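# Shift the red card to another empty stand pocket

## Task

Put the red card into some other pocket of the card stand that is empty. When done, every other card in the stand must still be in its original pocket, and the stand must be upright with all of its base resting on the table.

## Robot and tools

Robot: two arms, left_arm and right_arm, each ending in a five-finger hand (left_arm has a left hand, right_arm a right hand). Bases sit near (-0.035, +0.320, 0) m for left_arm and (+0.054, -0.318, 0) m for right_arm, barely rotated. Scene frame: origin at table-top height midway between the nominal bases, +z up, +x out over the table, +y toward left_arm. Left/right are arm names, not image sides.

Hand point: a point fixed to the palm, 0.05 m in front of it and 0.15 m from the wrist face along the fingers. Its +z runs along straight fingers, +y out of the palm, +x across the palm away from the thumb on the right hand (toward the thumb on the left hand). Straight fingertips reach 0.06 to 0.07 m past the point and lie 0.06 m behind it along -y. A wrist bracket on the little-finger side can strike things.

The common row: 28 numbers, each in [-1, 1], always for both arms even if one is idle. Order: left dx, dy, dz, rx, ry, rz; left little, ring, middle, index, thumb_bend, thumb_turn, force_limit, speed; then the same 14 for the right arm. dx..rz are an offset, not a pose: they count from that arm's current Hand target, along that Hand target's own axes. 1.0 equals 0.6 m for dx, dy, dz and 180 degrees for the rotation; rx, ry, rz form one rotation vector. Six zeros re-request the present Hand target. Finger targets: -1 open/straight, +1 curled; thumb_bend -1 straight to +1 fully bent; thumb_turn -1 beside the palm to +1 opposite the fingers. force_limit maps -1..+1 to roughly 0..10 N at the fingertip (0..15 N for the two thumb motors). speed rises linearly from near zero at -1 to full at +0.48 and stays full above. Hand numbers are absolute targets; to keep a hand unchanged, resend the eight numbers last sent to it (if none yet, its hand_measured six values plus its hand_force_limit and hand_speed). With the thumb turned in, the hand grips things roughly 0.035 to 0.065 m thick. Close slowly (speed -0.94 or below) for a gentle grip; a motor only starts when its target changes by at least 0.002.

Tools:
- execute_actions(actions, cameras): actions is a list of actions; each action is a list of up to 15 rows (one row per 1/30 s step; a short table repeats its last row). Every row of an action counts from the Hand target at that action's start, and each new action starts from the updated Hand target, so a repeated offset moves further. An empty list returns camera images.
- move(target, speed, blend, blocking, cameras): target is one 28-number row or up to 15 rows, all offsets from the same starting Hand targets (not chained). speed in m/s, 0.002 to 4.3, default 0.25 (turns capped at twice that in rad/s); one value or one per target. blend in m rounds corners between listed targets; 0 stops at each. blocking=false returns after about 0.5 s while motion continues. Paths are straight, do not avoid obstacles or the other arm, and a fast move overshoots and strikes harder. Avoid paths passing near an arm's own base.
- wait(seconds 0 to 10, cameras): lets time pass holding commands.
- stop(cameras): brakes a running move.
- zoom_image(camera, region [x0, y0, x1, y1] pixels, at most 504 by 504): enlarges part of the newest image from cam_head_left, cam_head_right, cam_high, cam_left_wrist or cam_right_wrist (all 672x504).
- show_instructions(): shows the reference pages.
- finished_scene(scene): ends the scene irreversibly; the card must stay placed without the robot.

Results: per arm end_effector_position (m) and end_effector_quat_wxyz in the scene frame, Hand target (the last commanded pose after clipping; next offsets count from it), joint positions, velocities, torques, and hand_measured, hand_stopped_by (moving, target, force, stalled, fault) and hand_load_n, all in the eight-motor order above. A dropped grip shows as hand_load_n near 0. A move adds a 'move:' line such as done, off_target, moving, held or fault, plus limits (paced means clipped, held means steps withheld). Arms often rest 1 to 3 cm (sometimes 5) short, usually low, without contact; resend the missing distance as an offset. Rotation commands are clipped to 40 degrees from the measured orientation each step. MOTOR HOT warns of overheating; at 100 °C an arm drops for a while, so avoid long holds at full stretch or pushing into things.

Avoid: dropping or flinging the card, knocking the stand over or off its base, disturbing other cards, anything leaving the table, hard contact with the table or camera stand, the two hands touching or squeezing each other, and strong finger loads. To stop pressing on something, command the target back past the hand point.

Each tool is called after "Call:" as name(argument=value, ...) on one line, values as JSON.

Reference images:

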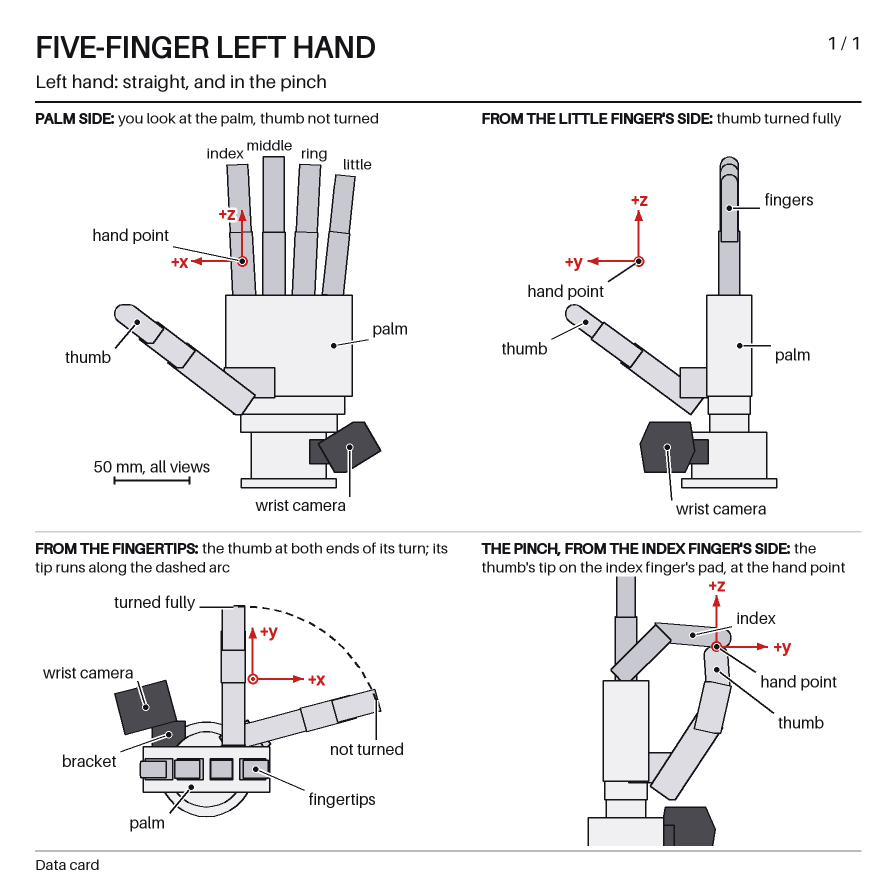

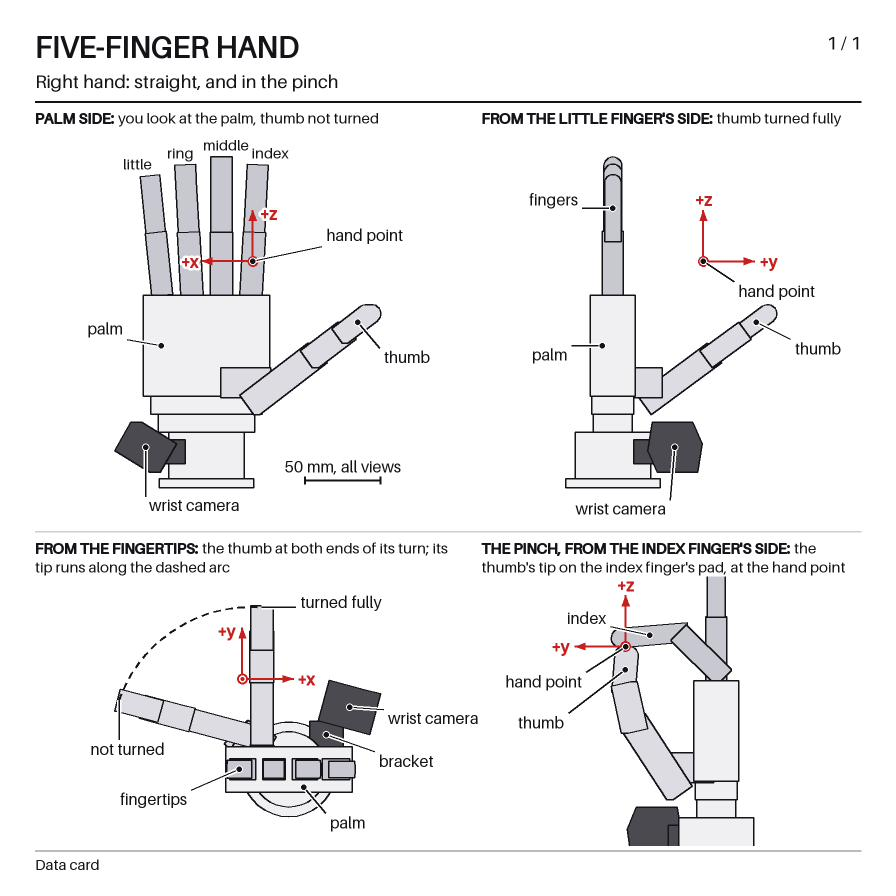

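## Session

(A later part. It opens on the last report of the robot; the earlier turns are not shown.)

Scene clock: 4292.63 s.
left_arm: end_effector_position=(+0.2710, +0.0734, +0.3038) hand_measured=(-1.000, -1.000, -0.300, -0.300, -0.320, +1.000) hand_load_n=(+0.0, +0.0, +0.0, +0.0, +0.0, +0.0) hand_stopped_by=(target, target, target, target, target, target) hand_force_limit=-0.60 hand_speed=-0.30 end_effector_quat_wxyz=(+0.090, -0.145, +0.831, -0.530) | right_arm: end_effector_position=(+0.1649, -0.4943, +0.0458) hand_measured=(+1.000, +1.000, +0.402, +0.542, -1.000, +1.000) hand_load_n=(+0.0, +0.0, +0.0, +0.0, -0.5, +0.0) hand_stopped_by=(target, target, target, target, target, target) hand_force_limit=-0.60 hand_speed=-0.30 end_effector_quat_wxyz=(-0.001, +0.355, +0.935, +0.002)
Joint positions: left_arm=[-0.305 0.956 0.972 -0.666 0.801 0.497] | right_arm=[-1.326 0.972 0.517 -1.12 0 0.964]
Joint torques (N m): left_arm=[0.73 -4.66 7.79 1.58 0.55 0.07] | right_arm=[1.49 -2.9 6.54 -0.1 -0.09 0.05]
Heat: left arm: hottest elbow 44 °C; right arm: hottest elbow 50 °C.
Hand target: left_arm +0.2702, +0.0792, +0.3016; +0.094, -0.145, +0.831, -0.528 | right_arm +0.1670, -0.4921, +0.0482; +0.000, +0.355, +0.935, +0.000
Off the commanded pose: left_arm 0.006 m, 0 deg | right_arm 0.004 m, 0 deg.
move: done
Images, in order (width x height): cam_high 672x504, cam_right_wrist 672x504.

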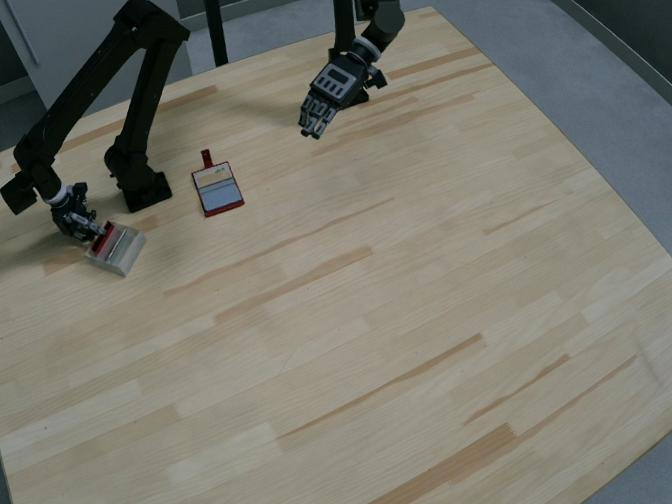

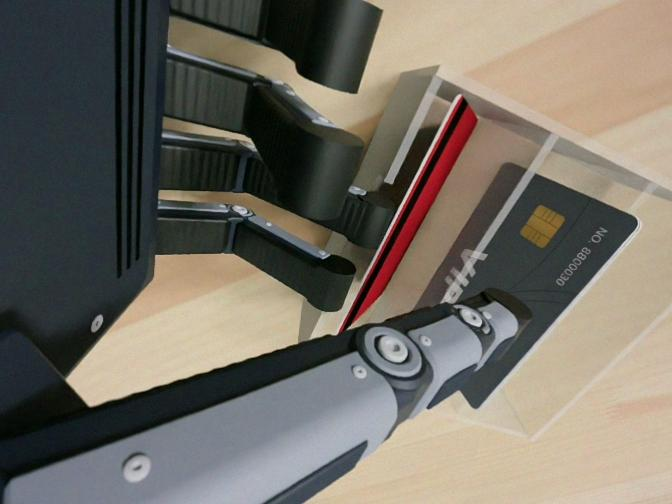

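Call:
move(target=[[0,0,0,0,0,0,-1,-1,-0.3,-0.3,-0.32,1,-0.6,-0.3,0,0,0,0,0,0,1,1,0.402,0.542,-0.6,1,-0.6,-0.5],[0,0,0,0,0,0,-1,-1,-0.3,-0.3,-0.32,1,-0.6,-0.3,0,0,0,0,0,0,1,1,0.402,0.542,-0.1,1,-0.6,-0.92]], speed=0.04, cameras=["cam_high","cam_right_wrist"])

Call:
zoom_image(camera="cam_high", region=[50, 190, 150, 280])

Call:
zoom_image(camera="cam_right_wrist", region=[330, 60, 600, 310])

Scene clock: 4307.80 s.
left_arm: end_effector_position=(+0.2710, +0.0734, +0.3038) hand_measured=(-1.000, -1.000, -0.300, -0.300, -0.320, +1.000) hand_load_n=(+0.0, +0.0, +0.0, +0.0, +0.0, +0.0) hand_stopped_by=(target, target, target, target, target, target) hand_force_limit=-0.60 hand_speed=-0.30 end_effector_quat_wxyz=(+0.090, -0.145, +0.831, -0.530) | right_arm: end_effector_position=(+0.1650, -0.4943, +0.0458) hand_measured=(+1.000, +1.000, +0.402, +0.542, -0.440, +1.000) hand_load_n=(+0.0, +0.0, +0.5, +0.0, +3.5, +0.5) hand_stopped_by=(target, target, target, target, force, target) hand_force_limit=-0.60 hand_speed=-0.92 end_effector_quat_wxyz=(-0.001, +0.355, +0.935, +0.002)
Joint positions: left_arm=[-0.305 0.956 0.972 -0.666 0.801 0.497] | right_arm=[-1.325 0.972 0.517 -1.12 0 0.965]
Joint torques (N m): left_arm=[0.67 -4.72 7.79 1.59 0.55 0.07] | right_arm=[1.44 -2.96 6.53 -0.12 -0.08 0.04]
Heat: left arm: hottest elbow 44 °C; right arm: hottest elbow 50 °C.
Hand target: left_arm +0.2702, +0.0792, +0.3016; +0.094, -0.145, +0.831, -0.528 | right_arm +0.1671, -0.4921, +0.0482; +0.000, +0.355, +0.935, +0.000
Off the commanded pose: left_arm 0.006 m, 0 deg | right_arm 0.004 m, 0 deg.
move: done
Images, in order (width x height): cam_high 672x504, cam_right_wrist 672x504.

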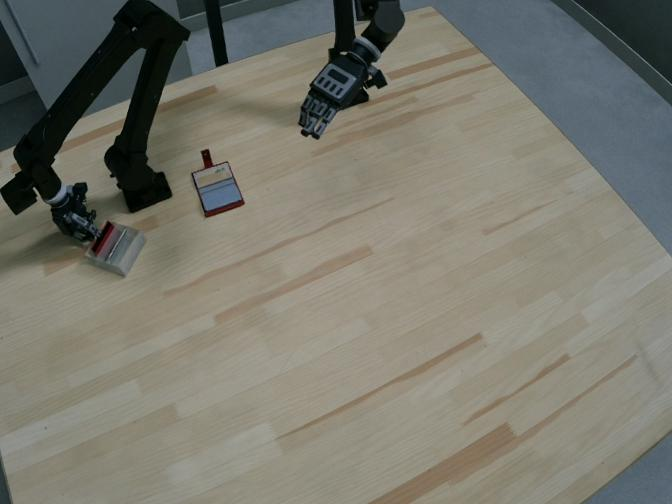

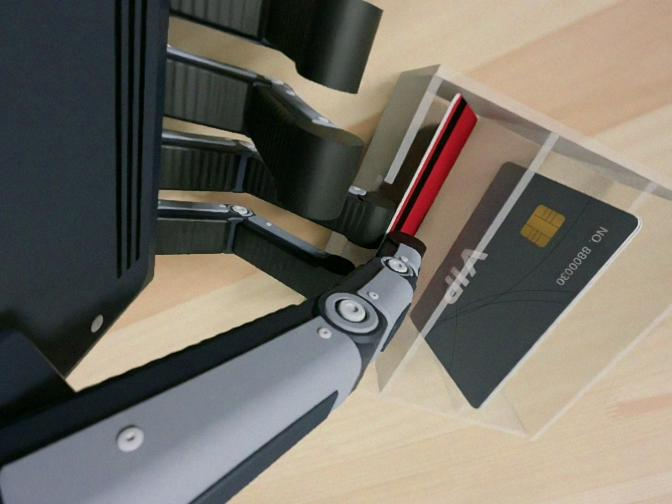

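Scaled by 5.040 from the camera's 672x504 image, which has a finer 960x720 frame.

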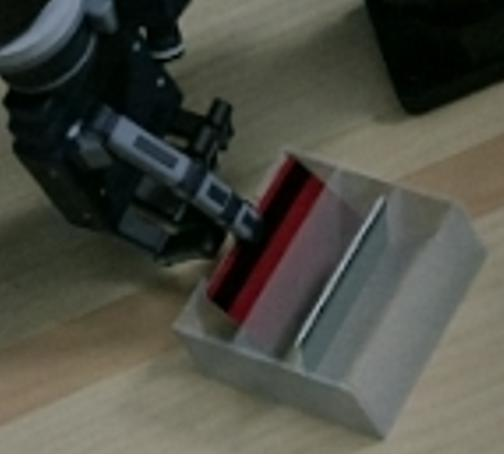

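Scaled by 1.867 from the camera's 672x504 image, which has a finer 960x720 frame.

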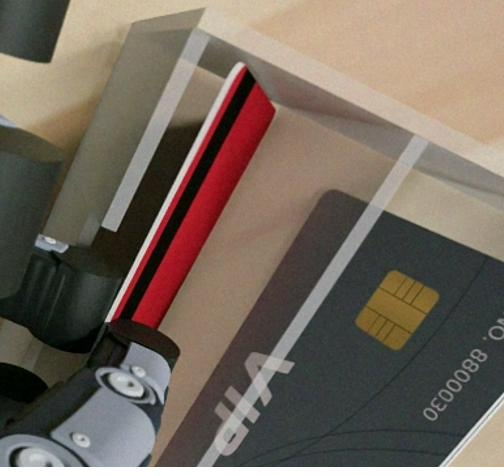

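Call:
move(target=[[0,0,0,0,0,0,-1,-1,-0.3,-0.3,-0.32,1,-0.6,-0.3,0,0,0,0,0,0,1,1,0.6,0.8,-0.12,1,-0.6,-0.92]], speed=0.04, cameras=["cam_right_wrist"])

Call:
zoom_image(camera="cam_right_wrist", region=[330, 60, 600, 310])

Scene clock: 4314.40 s.
left_arm: end_effector_position=(+0.2710, +0.0734, +0.3038) hand_measured=(-1.000, -1.000, -0.300, -0.300, -0.320, +1.000) hand_load_n=(+0.0, +0.0, +0.0, +0.0, +0.0, +0.0) hand_stopped_by=(target, target, target, target, target, target) hand_force_limit=-0.60 hand_speed=-0.30 end_effector_quat_wxyz=(+0.090, -0.145, +0.831, -0.530) | right_arm: end_effector_position=(+0.1650, -0.4943, +0.0458) hand_measured=(+1.000, +1.000, +0.408, +0.800, -0.440, +1.000) hand_load_n=(+0.0, +0.0, +3.5, +0.0, +4.0, +0.5) hand_stopped_by=(target, target, force, target, force, target) hand_force_limit=-0.60 hand_speed=-0.92 end_effector_quat_wxyz=(-0.001, +0.355, +0.935, +0.002)
Joint positions: left_arm=[-0.305 0.956 0.972 -0.666 0.801 0.497] | right_arm=[-1.325 0.972 0.517 -1.12 0 0.965]
Joint torques (N m): left_arm=[0.67 -4.72 7.79 1.59 0.55 0.07] | right_arm=[1.38 -2.96 6.54 -0.1 -0.08 0.05]
Heat: left arm: hottest elbow 44 °C; right arm: hottest elbow 50 °C.
Hand target: left_arm +0.2702, +0.0792, +0.3016; +0.094, -0.145, +0.831, -0.528 | right_arm +0.1671, -0.4921, +0.0482; +0.000, +0.355, +0.935, +0.000
Off the commanded pose: left_arm 0.006 m, 0 deg | right_arm 0.004 m, 0 deg.
move: done
Images, in order (width x height): cam_right_wrist 672x504.

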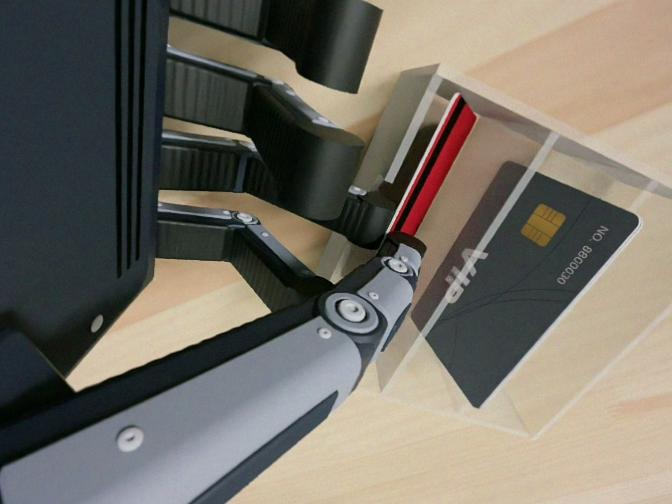

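Scaled by 1.867 from the camera's 672x504 image, which has a finer 960x720 frame.

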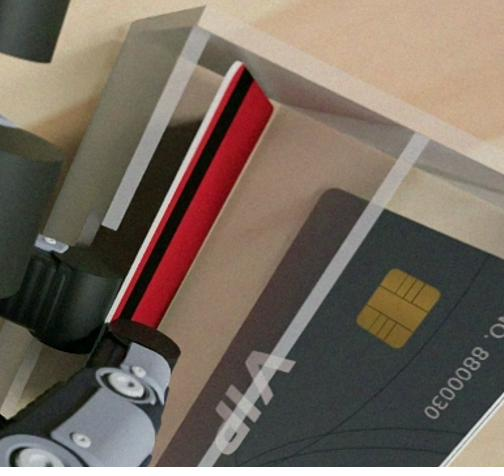

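Call:
move(target=[[0,0,0,0,0,0,-1,-1,-0.3,-0.3,-0.32,1,-0.6,-0.3,0,0,-0.06,0,0,0,1,1,0.6,0.8,-0.12,1,-0.6,-0.92]], speed=0.04, cameras=["cam_right_wrist","cam_high"])

Scene clock: 4377.20 s.
left_arm: end_effector_position=(+0.2710, +0.0734, +0.3038) hand_measured=(-1.000, -1.000, -0.300, -0.300, -0.320, +1.000) hand_load_n=(+0.0, -0.5, -0.5, +0.0, +0.0, +0.0) hand_stopped_by=(target, target, target, target, target, target) hand_force_limit=-0.60 hand_speed=-0.30 end_effector_quat_wxyz=(+0.090, -0.145, +0.831, -0.530) | right_arm: end_effector_position=(+0.1613, -0.4783, +0.0672) hand_measured=(+1.000, +1.000, +0.408, +0.800, -0.440, +1.000) hand_load_n=(+0.5, +0.0, +2.5, +0.0, +5.0, +0.5) hand_stopped_by=(target, target, force, target, force, target) hand_force_limit=-0.60 hand_speed=-0.92 end_effector_quat_wxyz=(-0.013, +0.355, +0.934, +0.018)
Joint positions: left_arm=[-0.305 0.956 0.972 -0.666 0.801 0.497] | right_arm=[-1.324 0.918 0.549 -1.246 0 0.967]
Joint torques (N m): left_arm=[0.67 -4.72 7.79 1.59 0.55 0.07] | right_arm=[1.32 -2.37 9.87 -0.1 -0.1 0.03]
Heat: left arm: hottest elbow 44 °C; right arm: hottest elbow 50 °C.
Hand target: left_arm +0.2702, +0.0792, +0.3016; +0.094, -0.145, +0.831, -0.528 | right_arm +0.1671, -0.4922, +0.0842; +0.000, +0.355, +0.935, +0.000
Off the commanded pose: left_arm 0.006 m, 0 deg | right_arm 0.023 m, 3 deg.
move: off_target (right_arm)
Images, in order (width x height): cam_high 672x504, cam_right_wrist 672x504.

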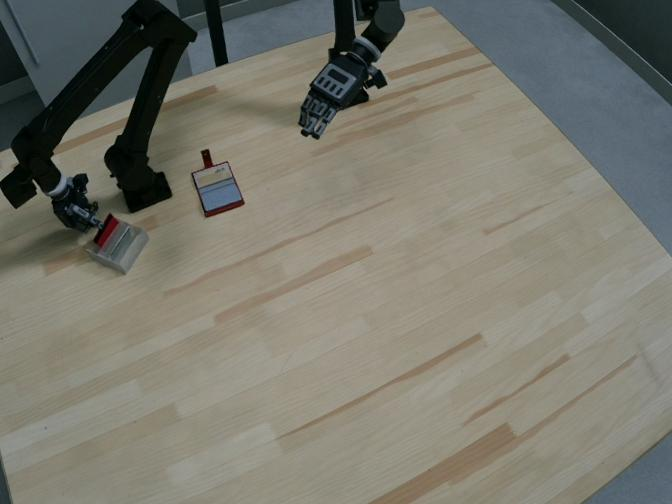

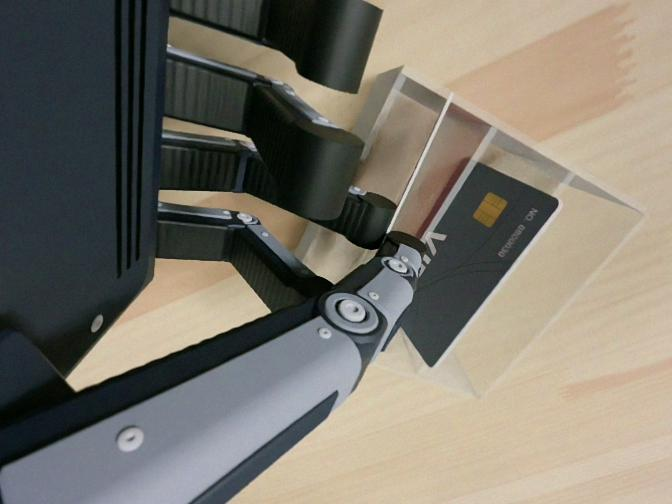

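Call:
zoom_image(camera="cam_right_wrist", region=[320, 60, 660, 400])

Call:
zoom_image(camera="cam_high", region=[30, 160, 180, 290])

Scaled by 1.482 from the camera's 672x504 image, which has a finer 960x720 frame.

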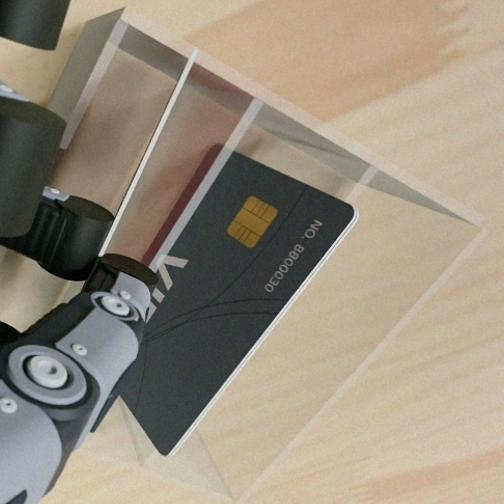

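Scaled by 3.360 from the camera's 672x504 image, which has a finer 960x720 frame.

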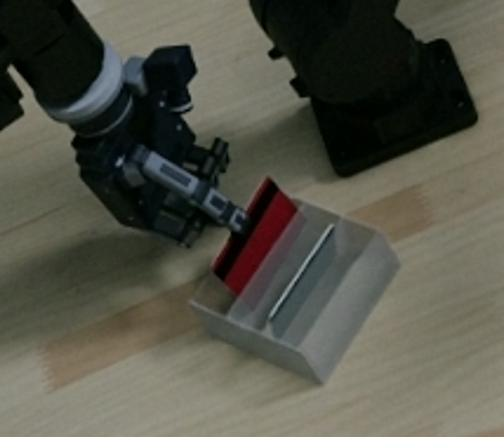

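Call:
move(target=[[0,0,0,0,0,0,-1,-1,-0.3,-0.3,-0.32,1,-0.6,-0.3,0,0,-0.13,0,0,0,1,1,0.6,0.8,-0.12,1,-0.6,-0.92]], speed=0.06, cameras=["cam_right_wrist","cam_high"])

Call:
zoom_image(camera="cam_high", region=[30, 140, 180, 290])

Scene clock: 4392.10 s.
left_arm: end_effector_position=(+0.2710, +0.0734, +0.3038) hand_measured=(-1.000, -1.000, -0.300, -0.300, -0.320, +1.000) hand_load_n=(+0.0, +0.0, +0.0, +0.0, +0.0, +0.0) hand_stopped_by=(target, target, target, target, target, target) hand_force_limit=-0.60 hand_speed=-0.30 end_effector_quat_wxyz=(+0.090, -0.145, +0.831, -0.530) | right_arm: end_effector_position=(+0.1622, -0.4818, +0.1436) hand_measured=(+1.000, +1.000, +0.408, +0.800, -0.440, +1.000) hand_load_n=(+0.0, +0.0, +3.0, +0.0, +4.5, +0.5) hand_stopped_by=(target, target, force, target, force, target) hand_force_limit=-0.60 hand_speed=-0.92 end_effector_quat_wxyz=(-0.013, +0.355, +0.934, +0.019)
Joint positions: left_arm=[-0.305 0.956 0.972 -0.666 0.801 0.497] | right_arm=[-1.324 0.864 0.729 -1.482 0 0.967]
Joint torques (N m): left_arm=[0.73 -4.72 7.79 1.59 0.55 0.07] | right_arm=[1.32 -2.26 10.51 -0.23 -0.1 0.03]
Heat: left arm: hottest elbow 44 °C; right arm: hottest elbow 52 °C.
Hand target: left_arm +0.2702, +0.0792, +0.3016; +0.094, -0.145, +0.831, -0.528 | right_arm +0.1670, -0.4921, +0.1623; +0.000, +0.355, +0.935, +0.000
Off the commanded pose: left_arm 0.006 m, 0 deg | right_arm 0.022 m, 3 deg.
move: off_target (right_arm)
Images, in order (width x height): cam_high 672x504, cam_right_wrist 672x504.

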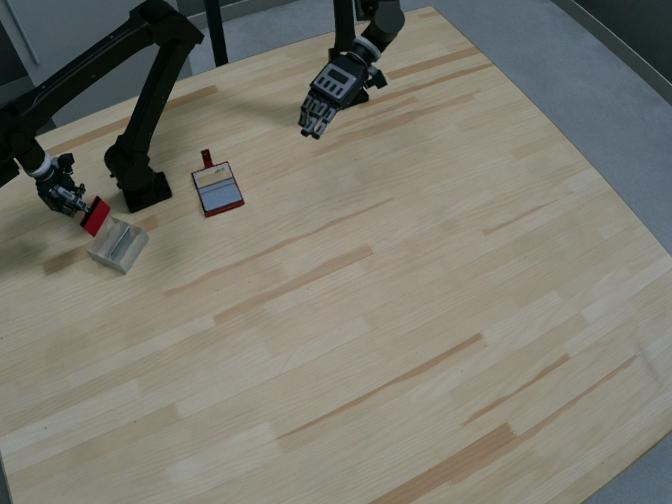

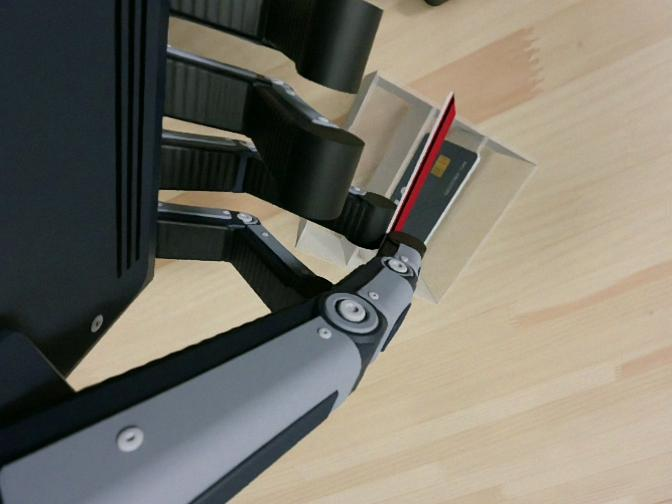

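Scaled by 3.360 from the camera's 672x504 image, which has a finer 960x720 frame.

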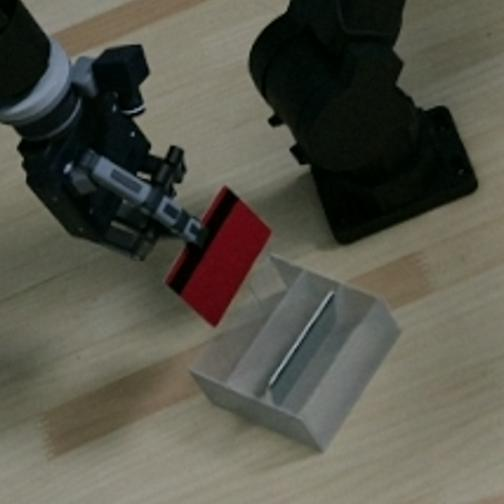

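Call:
zoom_image(camera="cam_right_wrist", region=[280, 50, 560, 330])

Scaled by 1.800 from the camera's 672x504 image, which has a finer 960x720 frame.

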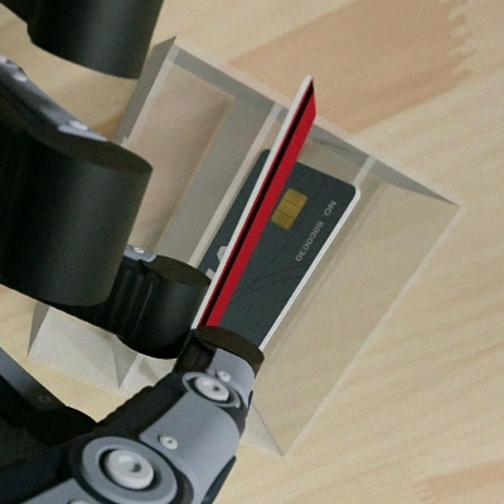

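Call:
move(target=[[0,0,0,0,0,0,-1,-1,-0.3,-0.3,-0.32,1,-0.6,-0.3,0.0022,0.0953,-0.0417,0,0,-0.3256,1,1,0.6,0.8,-0.12,1,-0.6,-0.92],[0,0,0,0,0,0,-1,-1,-0.3,-0.3,-0.32,1,-0.6,-0.3,0.0507,0.1525,-0.0417,0,0,-0.6478,1,1,0.6,0.8,-0.12,1,-0.6,-0.92],[0,0,0,0,0,0,-1,-1,-0.3,-0.3,-0.32,1,-0.6,-0.3,0.0628,0.1887,-0.0417,0,0,-0.97,1,1,0.6,0.8,-0.12,1,-0.6,-0.92]], speed=0.2, blend=0.03, cameras=["cam_right_wrist","cam_high"])

Call:
zoom_image(camera="cam_high", region=[30, 140, 180, 290])

Call:
zoom_image(camera="cam_right_wrist", region=[280, 50, 560, 330])

Scene clock: 4609.20 s.
left_arm: end_effector_position=(+0.2710, +0.0734, +0.3038) hand_measured=(-1.000, -1.000, -0.300, -0.300, -0.320, +1.000) hand_load_n=(+0.0, -0.5, +0.0, +0.0, +0.0, +0.0) hand_stopped_by=(target, target, target, target, target, target) hand_force_limit=-0.60 hand_speed=-0.30 end_effector_quat_wxyz=(+0.090, -0.145, +0.831, -0.530) | right_arm: end_effector_position=(+0.2098, -0.3824, +0.1773) hand_measured=(+1.000, +1.000, +0.408, +0.800, -0.440, +1.000) hand_load_n=(+0.0, +0.0, +3.0, +0.0, +4.0, +0.5) hand_stopped_by=(target, target, force, target, force, target) hand_force_limit=-0.60 hand_speed=-0.92 end_effector_quat_wxyz=(+0.003, +0.913, -0.408, -0.013)
Joint positions: left_arm=[-0.305 0.956 0.972 -0.666 0.801 0.497] | right_arm=[-0.201 0.94 0.854 -1.512 0 -0.937]
Joint torques (N m): left_arm=[0.67 -4.78 7.79 1.58 0.55 0.08] | right_arm=[1.26 -3.6 8.99 -0.16 0.06 -0.16]
Heat: left arm: hottest elbow 44 °C; right arm: hottest elbow 61 °C.
Hand target: left_arm +0.2702, +0.0792, +0.3016; +0.094, -0.145, +0.831, -0.528 | right_arm +0.2139, -0.3824, +0.1872; +0.000, +0.917, -0.398, +0.000
Off the commanded pose: left_arm 0.006 m, 0 deg | right_arm 0.011 m, 2 deg.
move: off_target (right_arm)
Images, in order (width x height): cam_high 672x504, cam_right_wrist 672x504.

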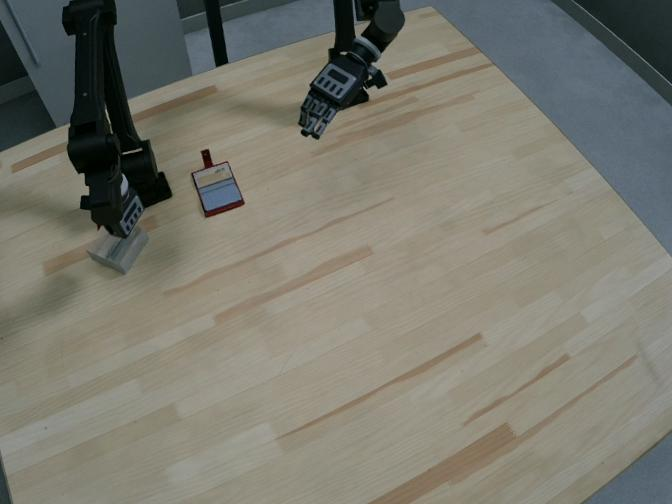

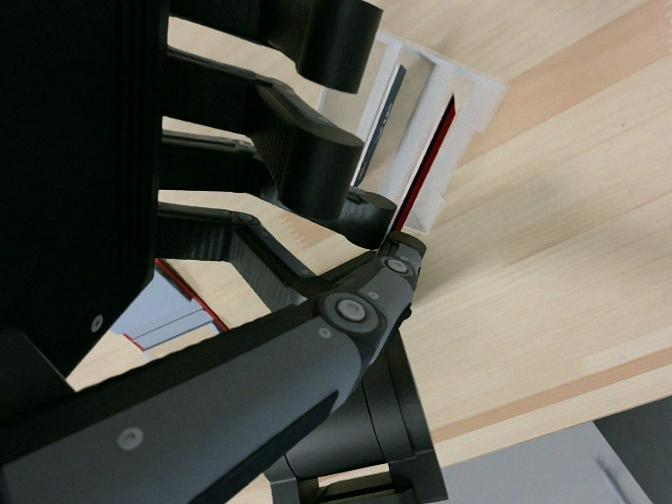

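Scaled by 3.360 from the camera's 672x504 image, which has a finer 960x720 frame.

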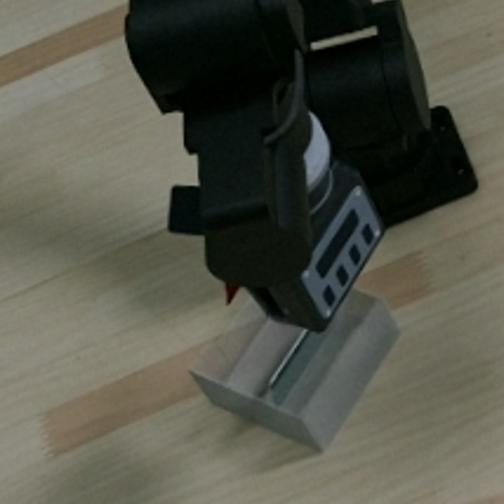

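Scaled by 1.800 from the camera's 672x504 image, which has a finer 960x720 frame.

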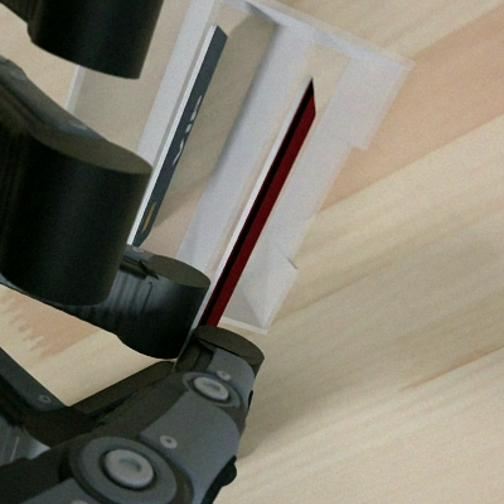

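Call:
zoom_image(camera="cam_right_wrist", region=[320, 10, 520, 210])

Scaled by 2.520 from the camera's 672x504 image, which has a finer 960x720 frame.

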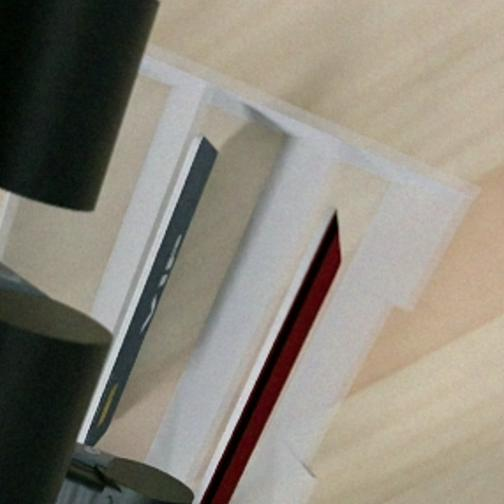

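Call:
wait(seconds=0, cameras=["all"])

Call:
zoom_image(camera="cam_high", region=[70, 190, 170, 290])

Scene clock: 4711.60 s.
left_arm: end_effector_position=(+0.2710, +0.0734, +0.3038) hand_measured=(-1.000, -1.000, -0.300, -0.300, -0.320, +1.000) hand_load_n=(+0.0, +0.0, +0.0, +0.0, +0.0, +0.0) hand_stopped_by=(target, target, target, target, target, target) hand_force_limit=-0.60 hand_speed=-0.30 end_effector_quat_wxyz=(+0.090, -0.145, +0.831, -0.530) | right_arm: end_effector_position=(+0.2098, -0.3824, +0.1773) hand_measured=(+1.000, +1.000, +0.408, +0.800, -0.440, +1.000) hand_load_n=(+0.0, +0.0, +3.0, +0.5, +4.5, +0.5) hand_stopped_by=(target, target, force, target, force, target) hand_force_limit=-0.60 hand_speed=-0.92 end_effector_quat_wxyz=(+0.003, +0.913, -0.408, -0.013)
Joint positions: left_arm=[-0.305 0.956 0.972 -0.666 0.801 0.497] | right_arm=[-0.201 0.94 0.854 -1.512 0 -0.938]
Joint torques (N m): left_arm=[0.67 -4.72 7.79 1.58 0.55 0.07] | right_arm=[1.26 -3.6 8.98 -0.17 0.06 -0.15]
Heat: left arm: hottest elbow 44 °C; right arm: hottest elbow 55 °C.
Hand target: left_arm +0.2702, +0.0792, +0.3016; +0.094, -0.145, +0.831, -0.528 | right_arm +0.2139, -0.3824, +0.1872; +0.000, +0.917, -0.398, +0.000
Off the commanded pose: left_arm 0.006 m, 0 deg | right_arm 0.011 m, 2 deg.

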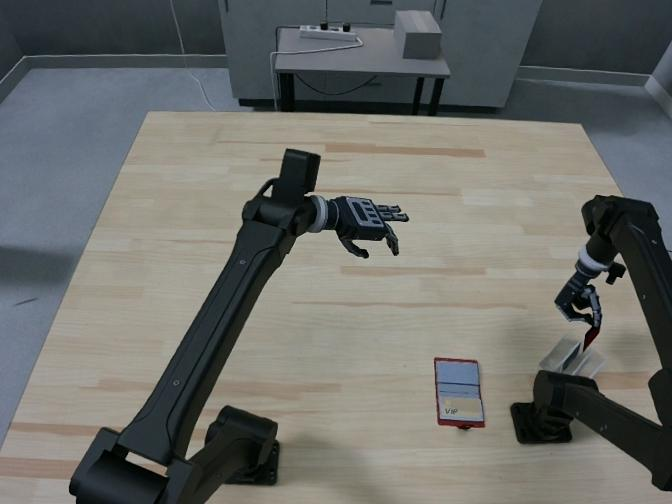

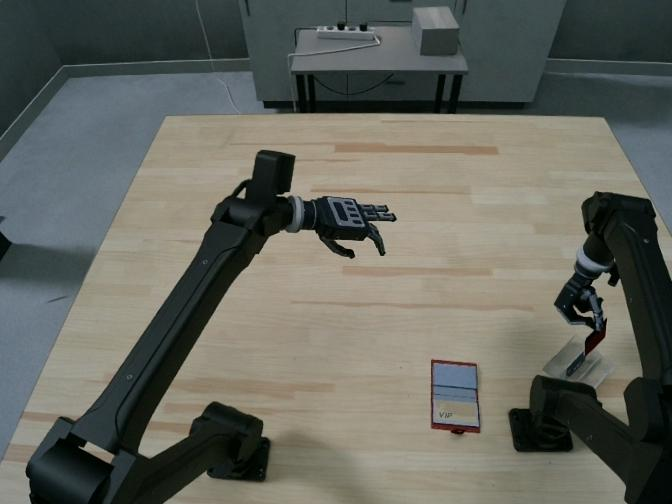

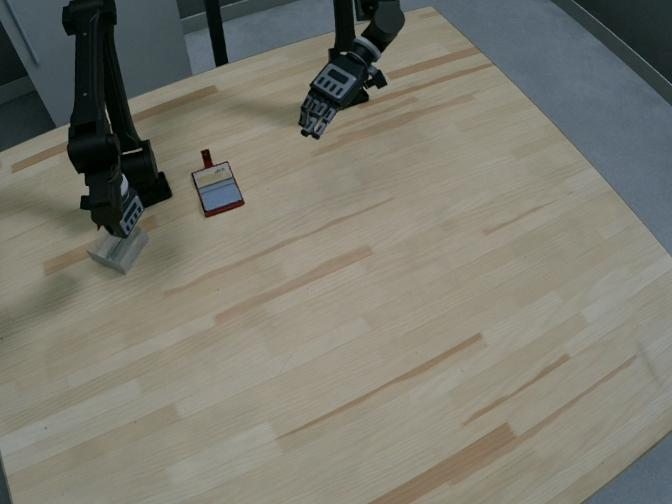

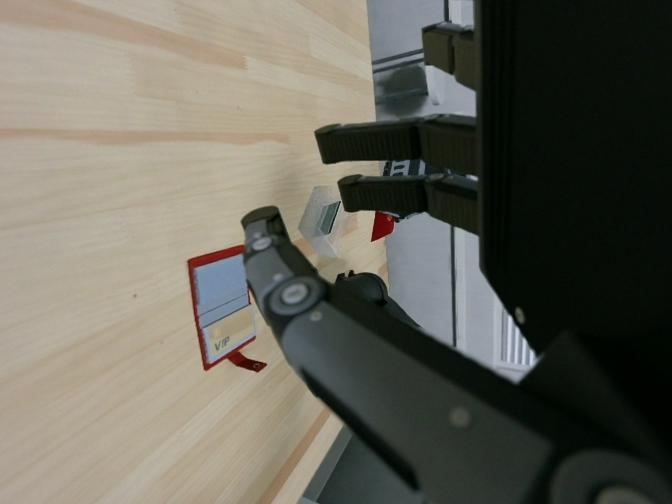

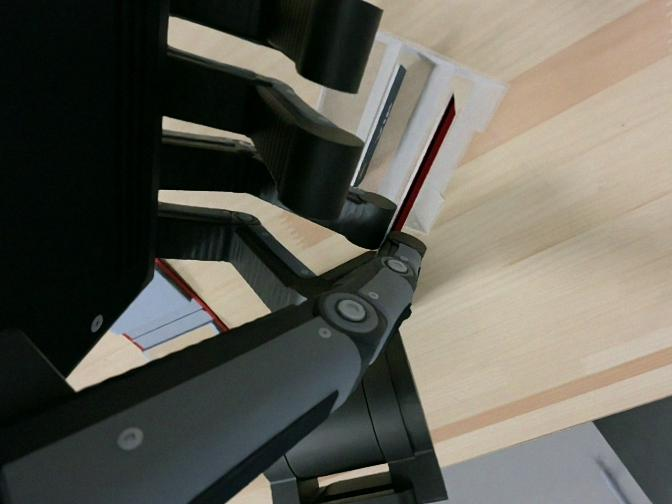

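Scaled by 5.040 from the camera's 672x504 image, which has a finer 960x720 frame.

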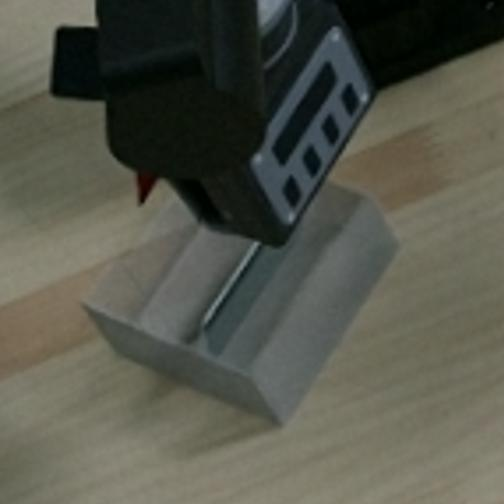

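Call:
zoom_image(camera="cam_head_left", region=[530, 280, 630, 380])

Call:
zoom_image(camera="cam_head_right", region=[530, 290, 630, 390])

Call:
zoom_image(camera="cam_left_wrist", region=[280, 130, 440, 290])

Scaled by 5.040 from the camera's 672x504 image, which has a finer 960x720 frame.

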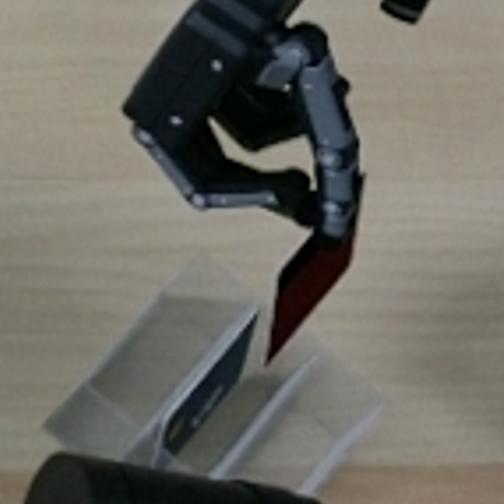

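Scaled by 5.040 from the camera's 672x504 image, which has a finer 960x720 frame.

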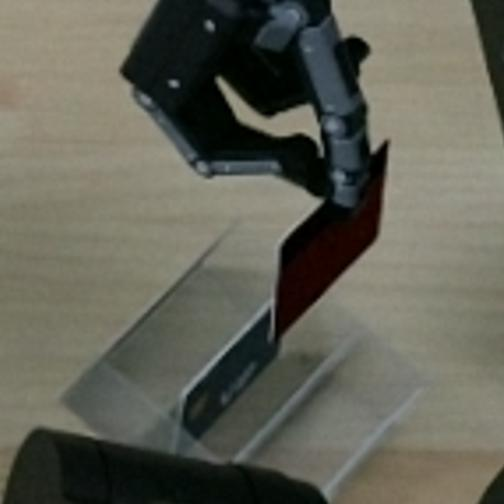

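Scaled by 3.150 from the camera's 672x504 image, which has a finer 960x720 frame.

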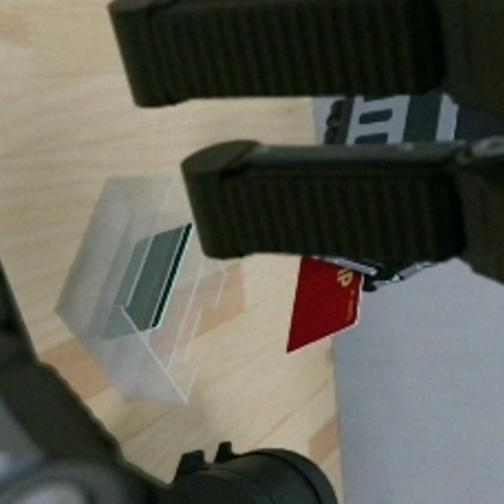

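Call:
zoom_image(camera="cam_head_left", region=[535, 320, 610, 380])

Call:
zoom_image(camera="cam_head_right", region=[540, 325, 620, 395])

Scaled by 6.720 from the camera's 672x504 image, which has a finer 960x720 frame.

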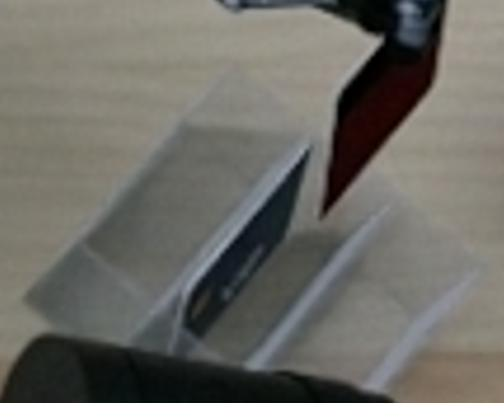

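Scaled by 6.300 from the camera's 672x504 image, which has a finer 960x720 frame.

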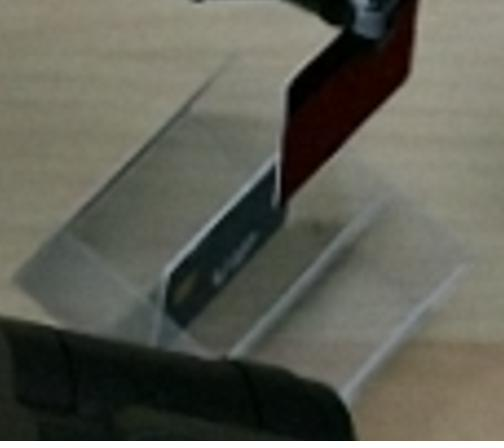

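Call:
move(target=[[0,0,0,0,0,0,-1,-1,-0.3,-0.3,-0.32,1,-0.6,-0.3,0.015,-0.055,0,0,0,0,1,1,0.6,0.8,-0.12,1,-0.6,-0.92],[0,0,0,0,0,0,-1,-1,-0.3,-0.3,-0.32,1,-0.6,-0.3,0.015,-0.055,0.085,0,0,0,1,1,0.6,0.8,-0.12,1,-0.6,-0.92]], speed=0.1, blend=0.01, cameras=["cam_right_wrist","cam_head_left","cam_head_right"])

Call:
zoom_image(camera="cam_head_left", region=[535, 320, 610, 380])

Call:
zoom_image(camera="cam_head_right", region=[540, 325, 620, 395])

Call:
zoom_image(camera="cam_right_wrist", region=[320, 0, 560, 240])

Scene clock: 4863.90 s.
left_arm: end_effector_position=(+0.2710, +0.0734, +0.3038) hand_measured=(-1.000, -1.000, -0.300, -0.300, -0.320, +1.000) hand_load_n=(+0.0, +0.0, +0.0, +0.0, +0.0, +0.0) hand_stopped_by=(target, target, target, target, target, target) hand_force_limit=-0.60 hand_speed=-0.30 end_effector_quat_wxyz=(+0.090, -0.145, +0.831, -0.530) | right_arm: end_effector_position=(+0.2406, -0.3687, +0.1390) hand_measured=(+1.000, +1.000, +0.408, +0.800, -0.440, +1.000) hand_load_n=(+0.0, +0.0, +2.5, +0.0, +4.0, +0.5) hand_stopped_by=(target, target, force, target, force, target) hand_force_limit=-0.60 hand_speed=-0.92 end_effector_quat_wxyz=(-0.001, +0.917, -0.399, +0.001)
Joint positions: left_arm=[-0.305 0.956 0.972 -0.666 0.801 0.497] | right_arm=[-0.119 1.016 0.803 -1.355 0 -0.876]
Joint torques (N m): left_arm=[0.67 -4.72 7.79 1.59 0.55 0.07] | right_arm=[1.38 -2.26 7.28 0.54 0.08 0.05]
Heat: left arm: hottest elbow 44 °C; right arm: hottest elbow 55 °C.
Hand target: left_arm +0.2702, +0.0792, +0.3016; +0.094, -0.145, +0.831, -0.528 | right_arm +0.2442, -0.3665, +0.1363; +0.000, +0.917, -0.398, +0.000
Off the commanded pose: left_arm 0.006 m, 0 deg | right_arm 0.005 m, 0 deg.
move: done
Images, in order (width x height): cam_head_left 672x504, cam_head_right 672x504, cam_right_wrist 672x504.

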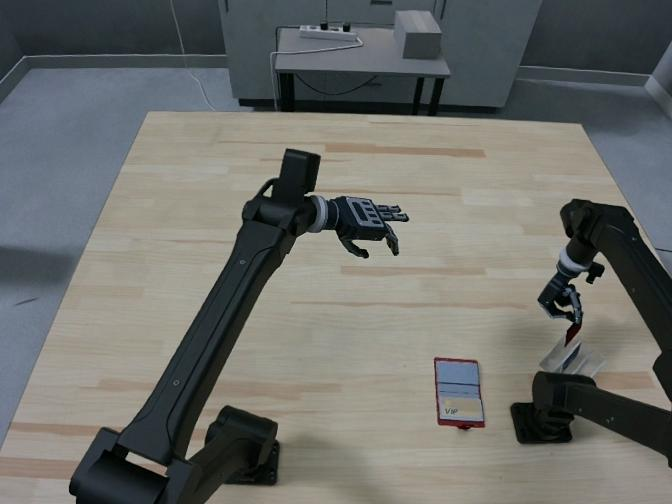

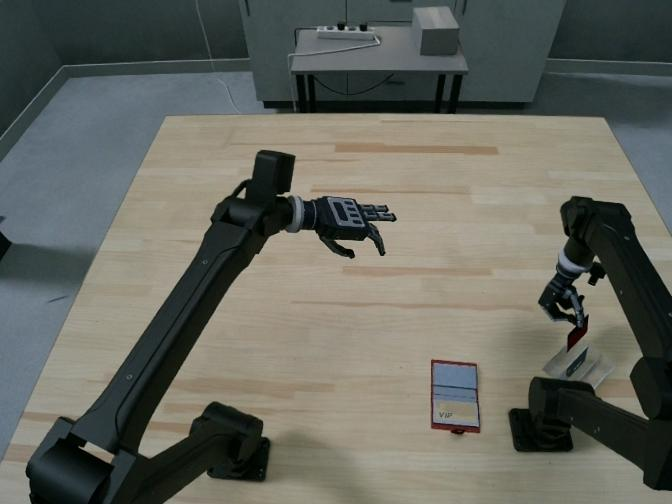

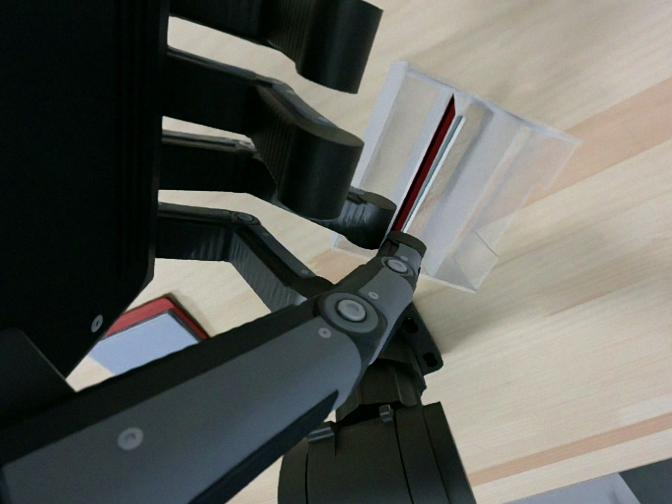

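Scaled by 6.720 from the camera's 672x504 image, which has a finer 960x720 frame.

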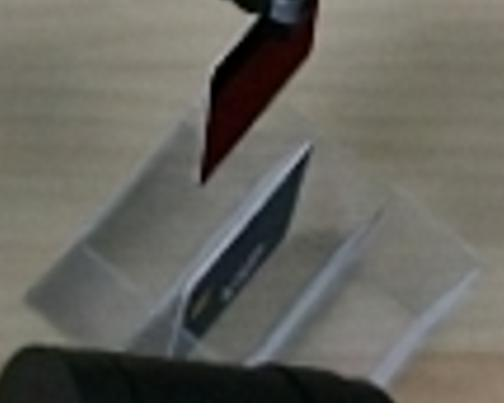

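Scaled by 6.300 from the camera's 672x504 image, which has a finer 960x720 frame.

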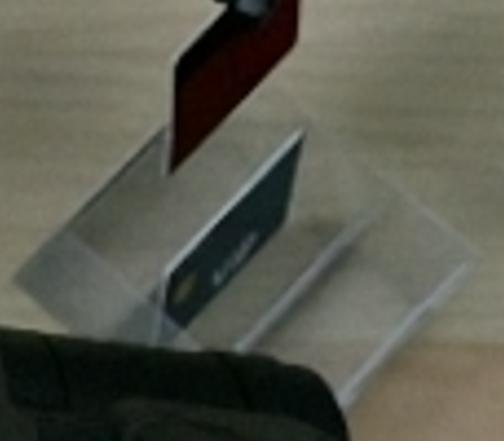

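Scaled by 2.100 from the camera's 672x504 image, which has a finer 960x720 frame.

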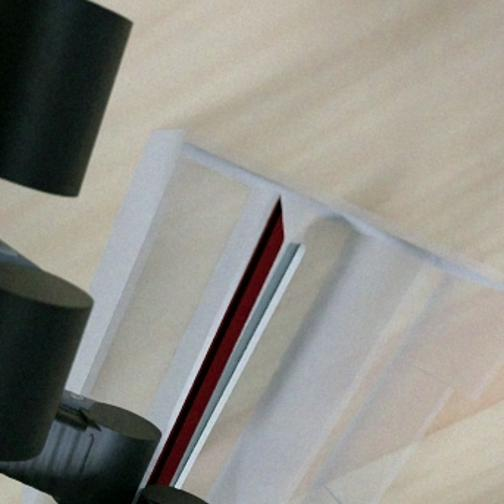

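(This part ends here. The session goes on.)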